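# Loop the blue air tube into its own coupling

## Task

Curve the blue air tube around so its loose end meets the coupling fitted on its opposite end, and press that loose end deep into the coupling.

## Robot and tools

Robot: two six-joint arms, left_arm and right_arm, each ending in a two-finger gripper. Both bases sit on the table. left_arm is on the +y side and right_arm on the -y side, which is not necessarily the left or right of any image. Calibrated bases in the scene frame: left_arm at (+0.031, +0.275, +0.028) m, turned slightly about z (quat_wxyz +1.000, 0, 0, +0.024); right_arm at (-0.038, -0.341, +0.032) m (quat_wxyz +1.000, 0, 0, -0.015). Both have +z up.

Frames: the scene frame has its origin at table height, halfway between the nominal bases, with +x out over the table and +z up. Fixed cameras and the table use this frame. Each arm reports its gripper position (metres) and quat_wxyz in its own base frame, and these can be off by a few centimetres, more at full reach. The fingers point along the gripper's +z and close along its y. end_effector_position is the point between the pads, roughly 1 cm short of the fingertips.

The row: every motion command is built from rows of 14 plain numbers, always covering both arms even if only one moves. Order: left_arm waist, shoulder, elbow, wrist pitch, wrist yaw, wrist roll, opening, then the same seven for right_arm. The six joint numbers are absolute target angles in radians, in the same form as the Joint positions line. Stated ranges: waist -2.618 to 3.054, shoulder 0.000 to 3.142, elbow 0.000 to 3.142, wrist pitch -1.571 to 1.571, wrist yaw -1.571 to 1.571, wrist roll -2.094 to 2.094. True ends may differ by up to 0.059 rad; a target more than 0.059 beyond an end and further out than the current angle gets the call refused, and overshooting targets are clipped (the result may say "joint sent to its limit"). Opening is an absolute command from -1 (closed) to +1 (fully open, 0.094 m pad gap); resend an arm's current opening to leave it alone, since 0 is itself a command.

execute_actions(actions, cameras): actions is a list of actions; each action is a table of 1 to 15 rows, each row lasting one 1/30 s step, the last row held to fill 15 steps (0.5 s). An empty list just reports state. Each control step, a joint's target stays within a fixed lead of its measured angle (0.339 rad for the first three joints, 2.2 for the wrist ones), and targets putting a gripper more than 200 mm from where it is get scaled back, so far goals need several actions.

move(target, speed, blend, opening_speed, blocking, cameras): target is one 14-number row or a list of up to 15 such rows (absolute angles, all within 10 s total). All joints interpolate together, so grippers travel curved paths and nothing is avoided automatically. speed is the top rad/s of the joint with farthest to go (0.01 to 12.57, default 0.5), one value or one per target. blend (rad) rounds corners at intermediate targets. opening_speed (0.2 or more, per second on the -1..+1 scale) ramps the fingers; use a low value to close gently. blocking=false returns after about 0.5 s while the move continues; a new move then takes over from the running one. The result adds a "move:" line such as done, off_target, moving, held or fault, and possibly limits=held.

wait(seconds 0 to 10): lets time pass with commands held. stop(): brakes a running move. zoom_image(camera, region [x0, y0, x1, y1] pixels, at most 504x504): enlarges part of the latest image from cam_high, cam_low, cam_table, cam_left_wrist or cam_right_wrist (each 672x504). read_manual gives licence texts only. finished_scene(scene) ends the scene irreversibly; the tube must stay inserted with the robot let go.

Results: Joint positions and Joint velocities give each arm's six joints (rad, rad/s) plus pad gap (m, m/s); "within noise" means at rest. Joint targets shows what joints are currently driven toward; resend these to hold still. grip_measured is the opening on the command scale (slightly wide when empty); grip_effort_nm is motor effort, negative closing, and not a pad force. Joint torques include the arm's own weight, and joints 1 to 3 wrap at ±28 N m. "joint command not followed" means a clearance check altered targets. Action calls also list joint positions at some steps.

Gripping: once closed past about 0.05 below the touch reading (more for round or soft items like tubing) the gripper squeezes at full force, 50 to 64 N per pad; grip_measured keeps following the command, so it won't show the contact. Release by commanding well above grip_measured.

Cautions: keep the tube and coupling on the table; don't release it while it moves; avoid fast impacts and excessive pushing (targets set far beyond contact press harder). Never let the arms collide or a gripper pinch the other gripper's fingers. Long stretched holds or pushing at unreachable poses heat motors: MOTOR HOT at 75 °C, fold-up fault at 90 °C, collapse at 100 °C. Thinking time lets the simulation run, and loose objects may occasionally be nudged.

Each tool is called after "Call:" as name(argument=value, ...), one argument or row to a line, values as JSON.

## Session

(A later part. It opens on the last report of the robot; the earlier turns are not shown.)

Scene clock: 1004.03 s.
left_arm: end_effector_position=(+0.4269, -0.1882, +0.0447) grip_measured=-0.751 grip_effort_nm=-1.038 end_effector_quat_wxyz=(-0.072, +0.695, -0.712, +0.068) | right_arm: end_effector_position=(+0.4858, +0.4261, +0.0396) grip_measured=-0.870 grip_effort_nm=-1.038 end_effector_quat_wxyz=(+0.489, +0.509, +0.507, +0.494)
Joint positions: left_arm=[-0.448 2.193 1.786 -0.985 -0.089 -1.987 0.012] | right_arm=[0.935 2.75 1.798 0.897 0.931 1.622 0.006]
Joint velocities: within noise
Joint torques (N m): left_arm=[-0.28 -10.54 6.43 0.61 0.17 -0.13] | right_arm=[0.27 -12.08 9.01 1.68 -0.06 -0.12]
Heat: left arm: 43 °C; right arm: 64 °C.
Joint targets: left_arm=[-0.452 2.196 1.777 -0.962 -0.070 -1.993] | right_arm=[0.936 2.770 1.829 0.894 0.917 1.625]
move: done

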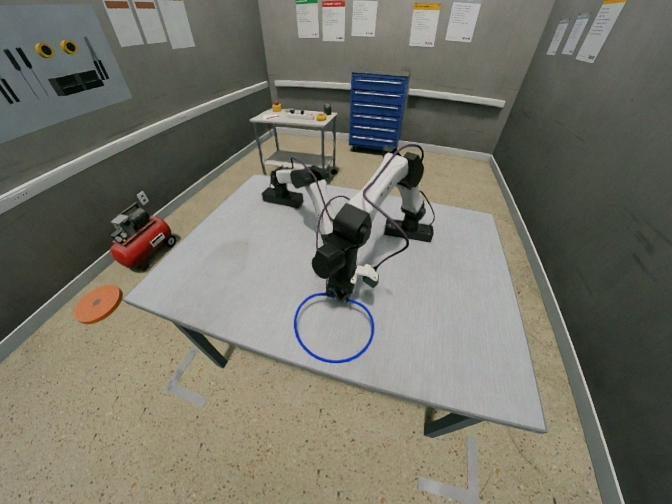

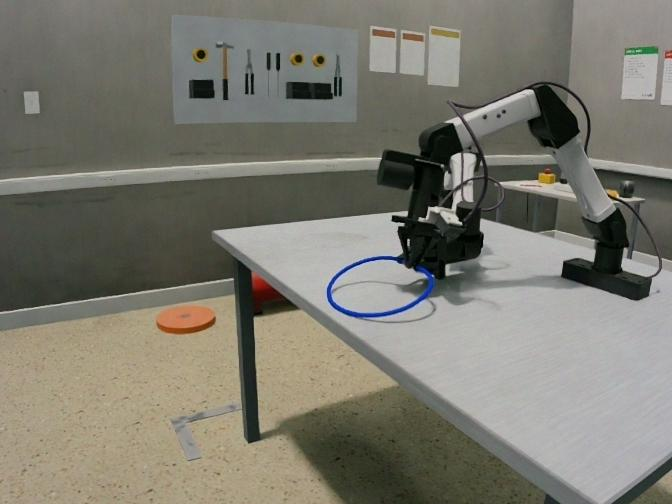

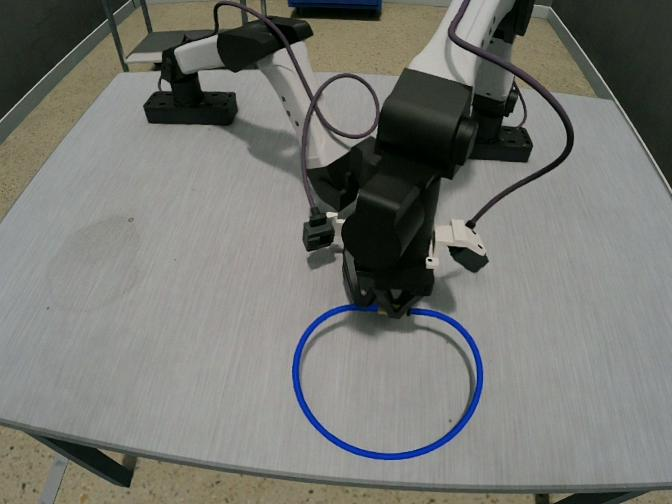

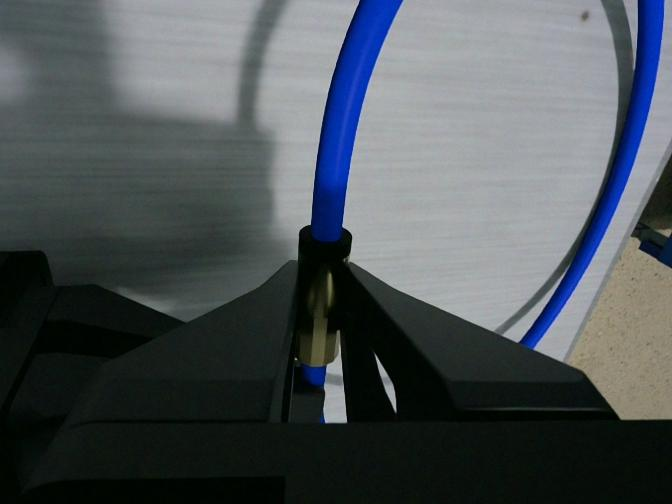

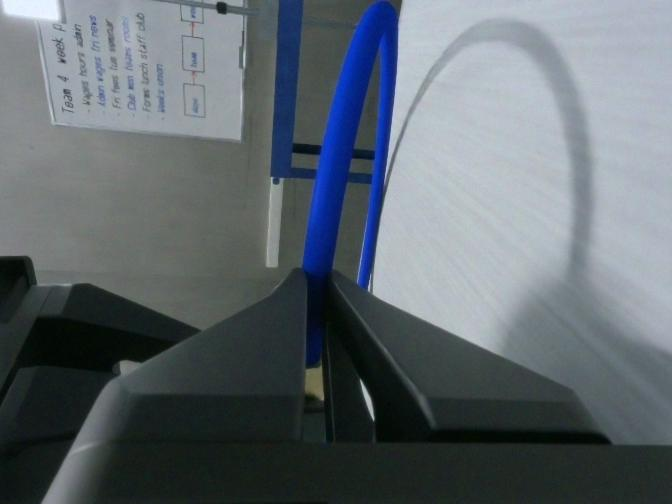

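Call:
move(
  target=[
    [-0.452,2.196,1.777,-0.962,-0.07,-1.993,-1,0.936,2.770,1.829,0.894,0.917,1.625,-0.45],
    [-0.452,2.196,1.777,-0.962,-0.07,-1.993,-1,1.012,2.688,1.618,1.013,0.979,1.61,-0.45],
    [-0.452,2.196,1.777,-0.962,-0.07,-1.993,-1,1.10,2.629,1.47,1.095,1.06,1.61,-0.45],
  ],
  speed=0.2,
  opening_speed=0.4,
)

Scene clock: 1016.37 s.
left_arm: end_effector_position=(+0.4274, -0.1896, +0.0448) grip_measured=-0.751 grip_effort_nm=-1.038 end_effector_quat_wxyz=(-0.070, +0.695, -0.712, +0.071) | right_arm: end_effector_position=(+0.3917, +0.4322, +0.0217) grip_measured=-0.451 grip_effort_nm=0.051 end_effector_quat_wxyz=(+0.482, +0.495, +0.520, +0.501)
Joint positions: left_arm=[-0.448 2.193 1.786 -0.98 -0.083 -1.987 0.012] | right_arm=[1.093 2.664 1.489 1.109 1.047 1.623 0.026]
Joint velocities: within noise
Joint torques (N m): left_arm=[-0.31 -10.62 6.49 0.57 0.11 -0.12] | right_arm=[0.73 -16.18 3.48 1.54 0.24 -0.32]
Heat: left arm: 42 °C; right arm: 65 °C.
Joint targets: left_arm=[-0.452 2.196 1.777 -0.962 -0.070 -1.993] | right_arm=[1.100 2.629 1.470 1.095 1.060 1.610]
move: done

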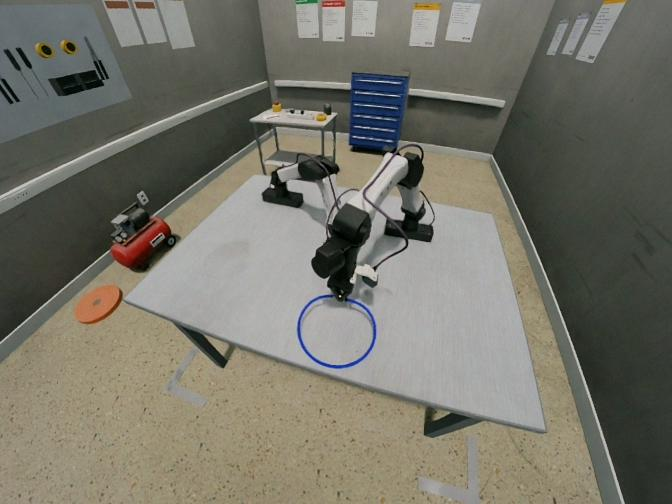

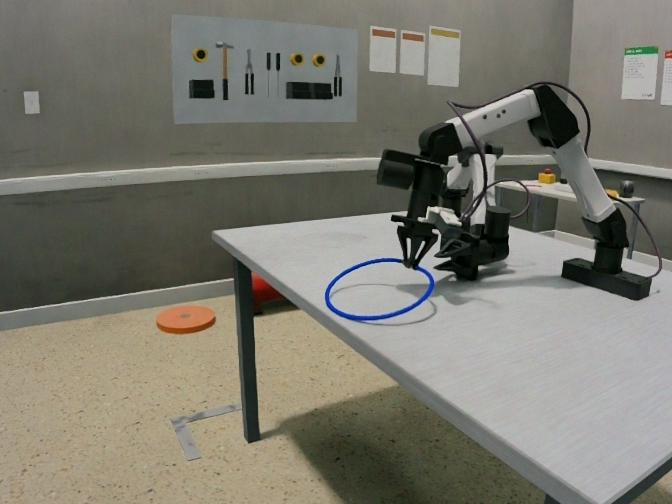

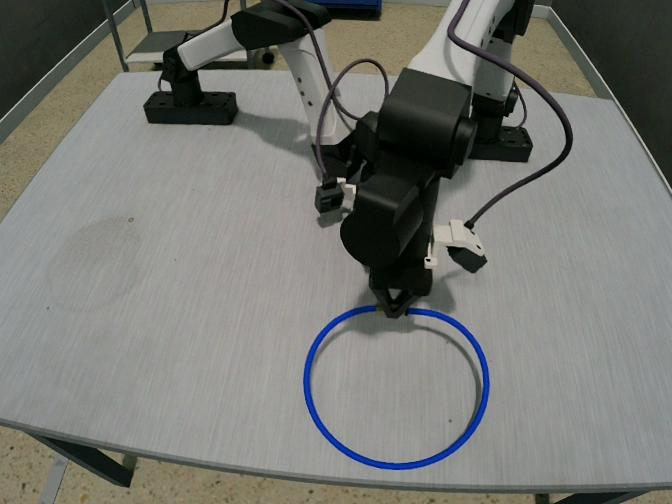

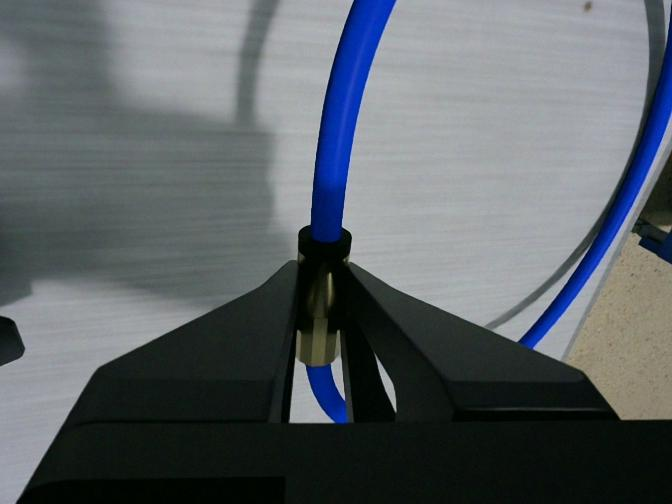

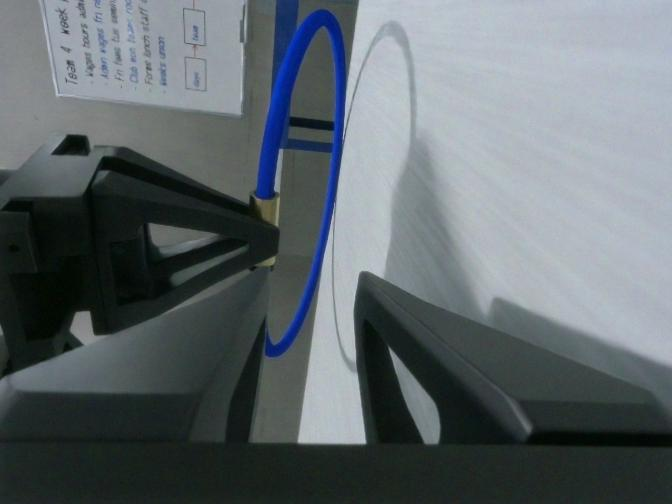

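Call:
move(
  target=[
    [-0.452,2.196,1.777,-0.962,-0.07,-1.993,-1,1.15,2.3,1.3,1.0,1.06,1.61,-0.45],
    [-0.452,2.262,1.612,-0.74,-0.07,-1.993,-1,0.8,1.7,1.2,0.6,0.5,1.5,-0.45],
  ],
  speed=[0.4,0.4],
  cameras=["cam_low","cam_left_wrist","cam_table"],
)

Scene clock: 1026.20 s.
left_arm: end_effector_position=(+0.4279, -0.1899, -0.0110) grip_measured=-0.751 grip_effort_nm=-1.033 end_effector_quat_wxyz=(-0.072, +0.695, -0.711, +0.078) | right_arm: end_effector_position=(+0.4268, +0.3201, +0.3280) grip_measured=-0.451 grip_effort_nm=0.051 end_effector_quat_wxyz=(+0.444, +0.402, +0.546, +0.586)
Joint positions: left_arm=[-0.448 2.243 1.637 -0.767 -0.082 -1.987 0.012] | right_arm=[0.802 1.726 1.216 0.602 0.512 1.512 0.026]
Joint velocities: within noise
Joint torques (N m): left_arm=[-0.25 -9.47 4.53 0.7 0.07 -0.14] | right_arm=[0.06 -10.78 6.16 1.9 -0.05 -0.31]
Heat: left arm: 42 °C; right arm: 68 °C.
Joint targets: left_arm=[-0.452 2.262 1.612 -0.740 -0.070 -1.993] | right_arm=[0.800 1.700 1.200 0.600 0.500 1.500]
move: done
Images, in order (width x height): cam_low 672x504, cam_table 672x504, cam_left_wrist 672x504.

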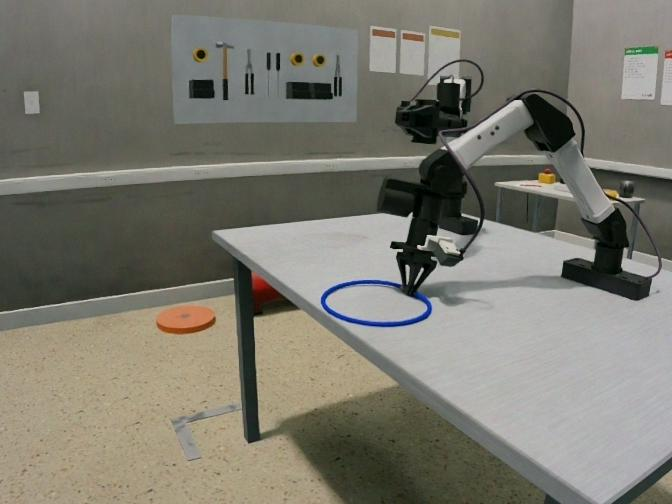

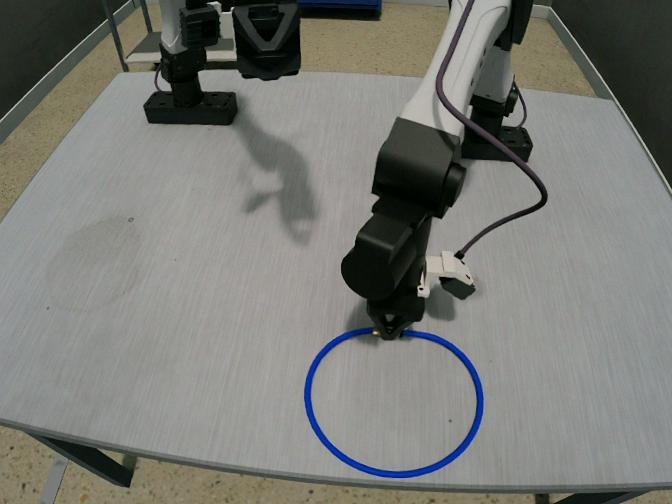

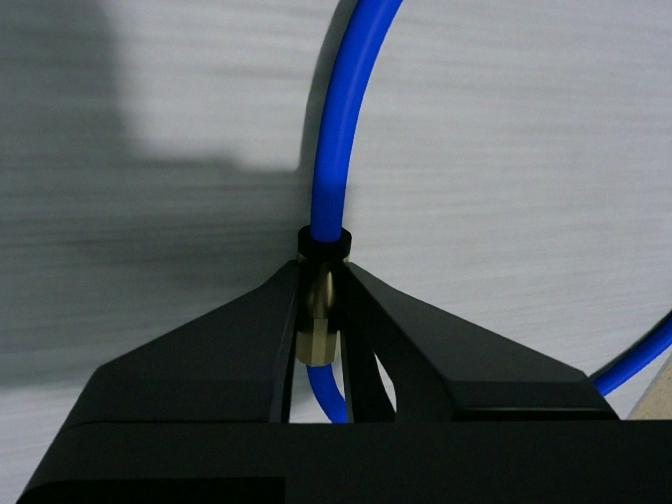

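Call:
move(
  target=[
    [-0.452,2.268,1.598,-0.722,-0.07,-1.993,-1,0.8,1.7,1.2,0.6,0.5,1.5,-0.45],
    [-0.452,2.268,1.598,-0.722,-0.07,-1.993,-0.3,0.8,1.7,1.2,0.6,0.5,1.5,-0.45],
    [-0.452,2.21,1.82,-1.0,-0.07,-1.993,-0.3,0.6,1.6,1.2,0.6,0.5,1.5,-0.45],
  ],
  speed=0.15,
  opening_speed=0.3,
  cameras=["cam_low","cam_left_wrist","cam_table"],
)

Call:
zoom_image(
  camera="cam_left_wrist",
  region=[200, 150, 500, 420],
)

Scene clock: 1037.30 s.
left_arm: end_effector_position=(+0.4230, -0.1875, +0.0225) grip_measured=-0.302 grip_effort_nm=0.076 end_effector_quat_wxyz=(-0.061, +0.696, -0.714, +0.046) | right_arm: end_effector_position=(+0.4632, +0.2178, +0.3735) grip_measured=-0.451 grip_effort_nm=0.056 end_effector_quat_wxyz=(+0.505, +0.445, +0.472, +0.569)
Joint positions: left_arm=[-0.448 2.243 1.786 -0.984 -0.083 -1.987 0.033] | right_arm=[0.604 1.632 1.216 0.599 0.509 1.512 0.026]
Joint velocities: within noise
Joint torques (N m): left_arm=[-0.21 -13.49 10.59 0.13 0.11 -0.14] | right_arm=[-0.27 -10.91 6.12 1.79 -0.05 -0.27]
Heat: left arm: 43 °C; right arm: 68 °C.
Joint targets: left_arm=[-0.452 2.210 1.820 -1.000 -0.070 -1.993] | right_arm=[0.600 1.600 1.200 0.600 0.500 1.500]
move: done; target 2's new numbers were sent with left_arm's wrist pitch 0.038 rad from that target
Images, in order (width x height): cam_low 672x504, cam_table 672x504, cam_left_wrist 672x504.

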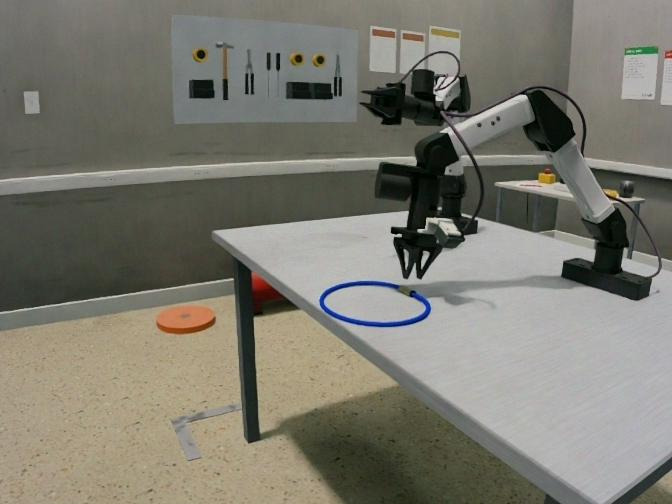

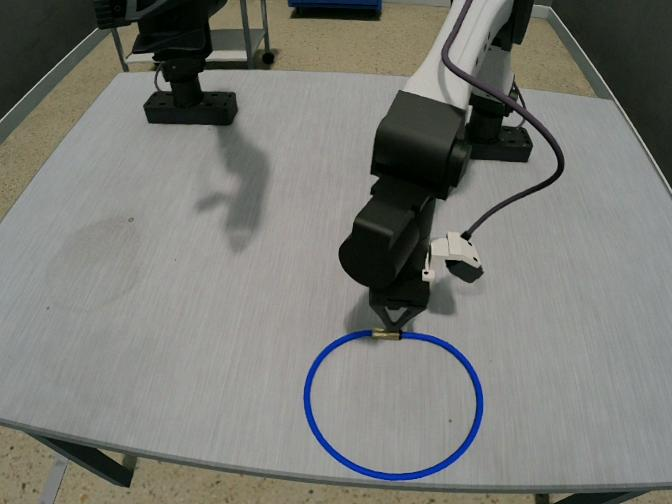

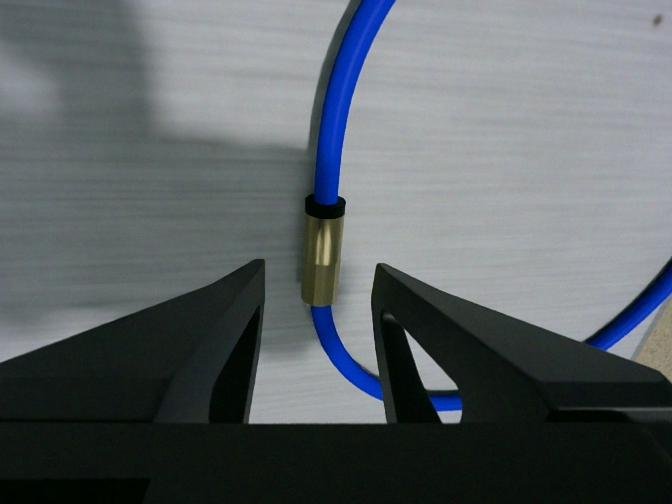

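Scaled by 1.680.

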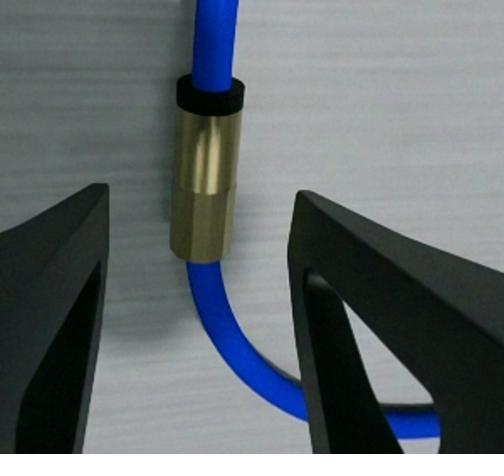

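Joined and resting on the table. Done.

Call:
finished_scene(
  scene=1,
)

The scene is finished: the task was done.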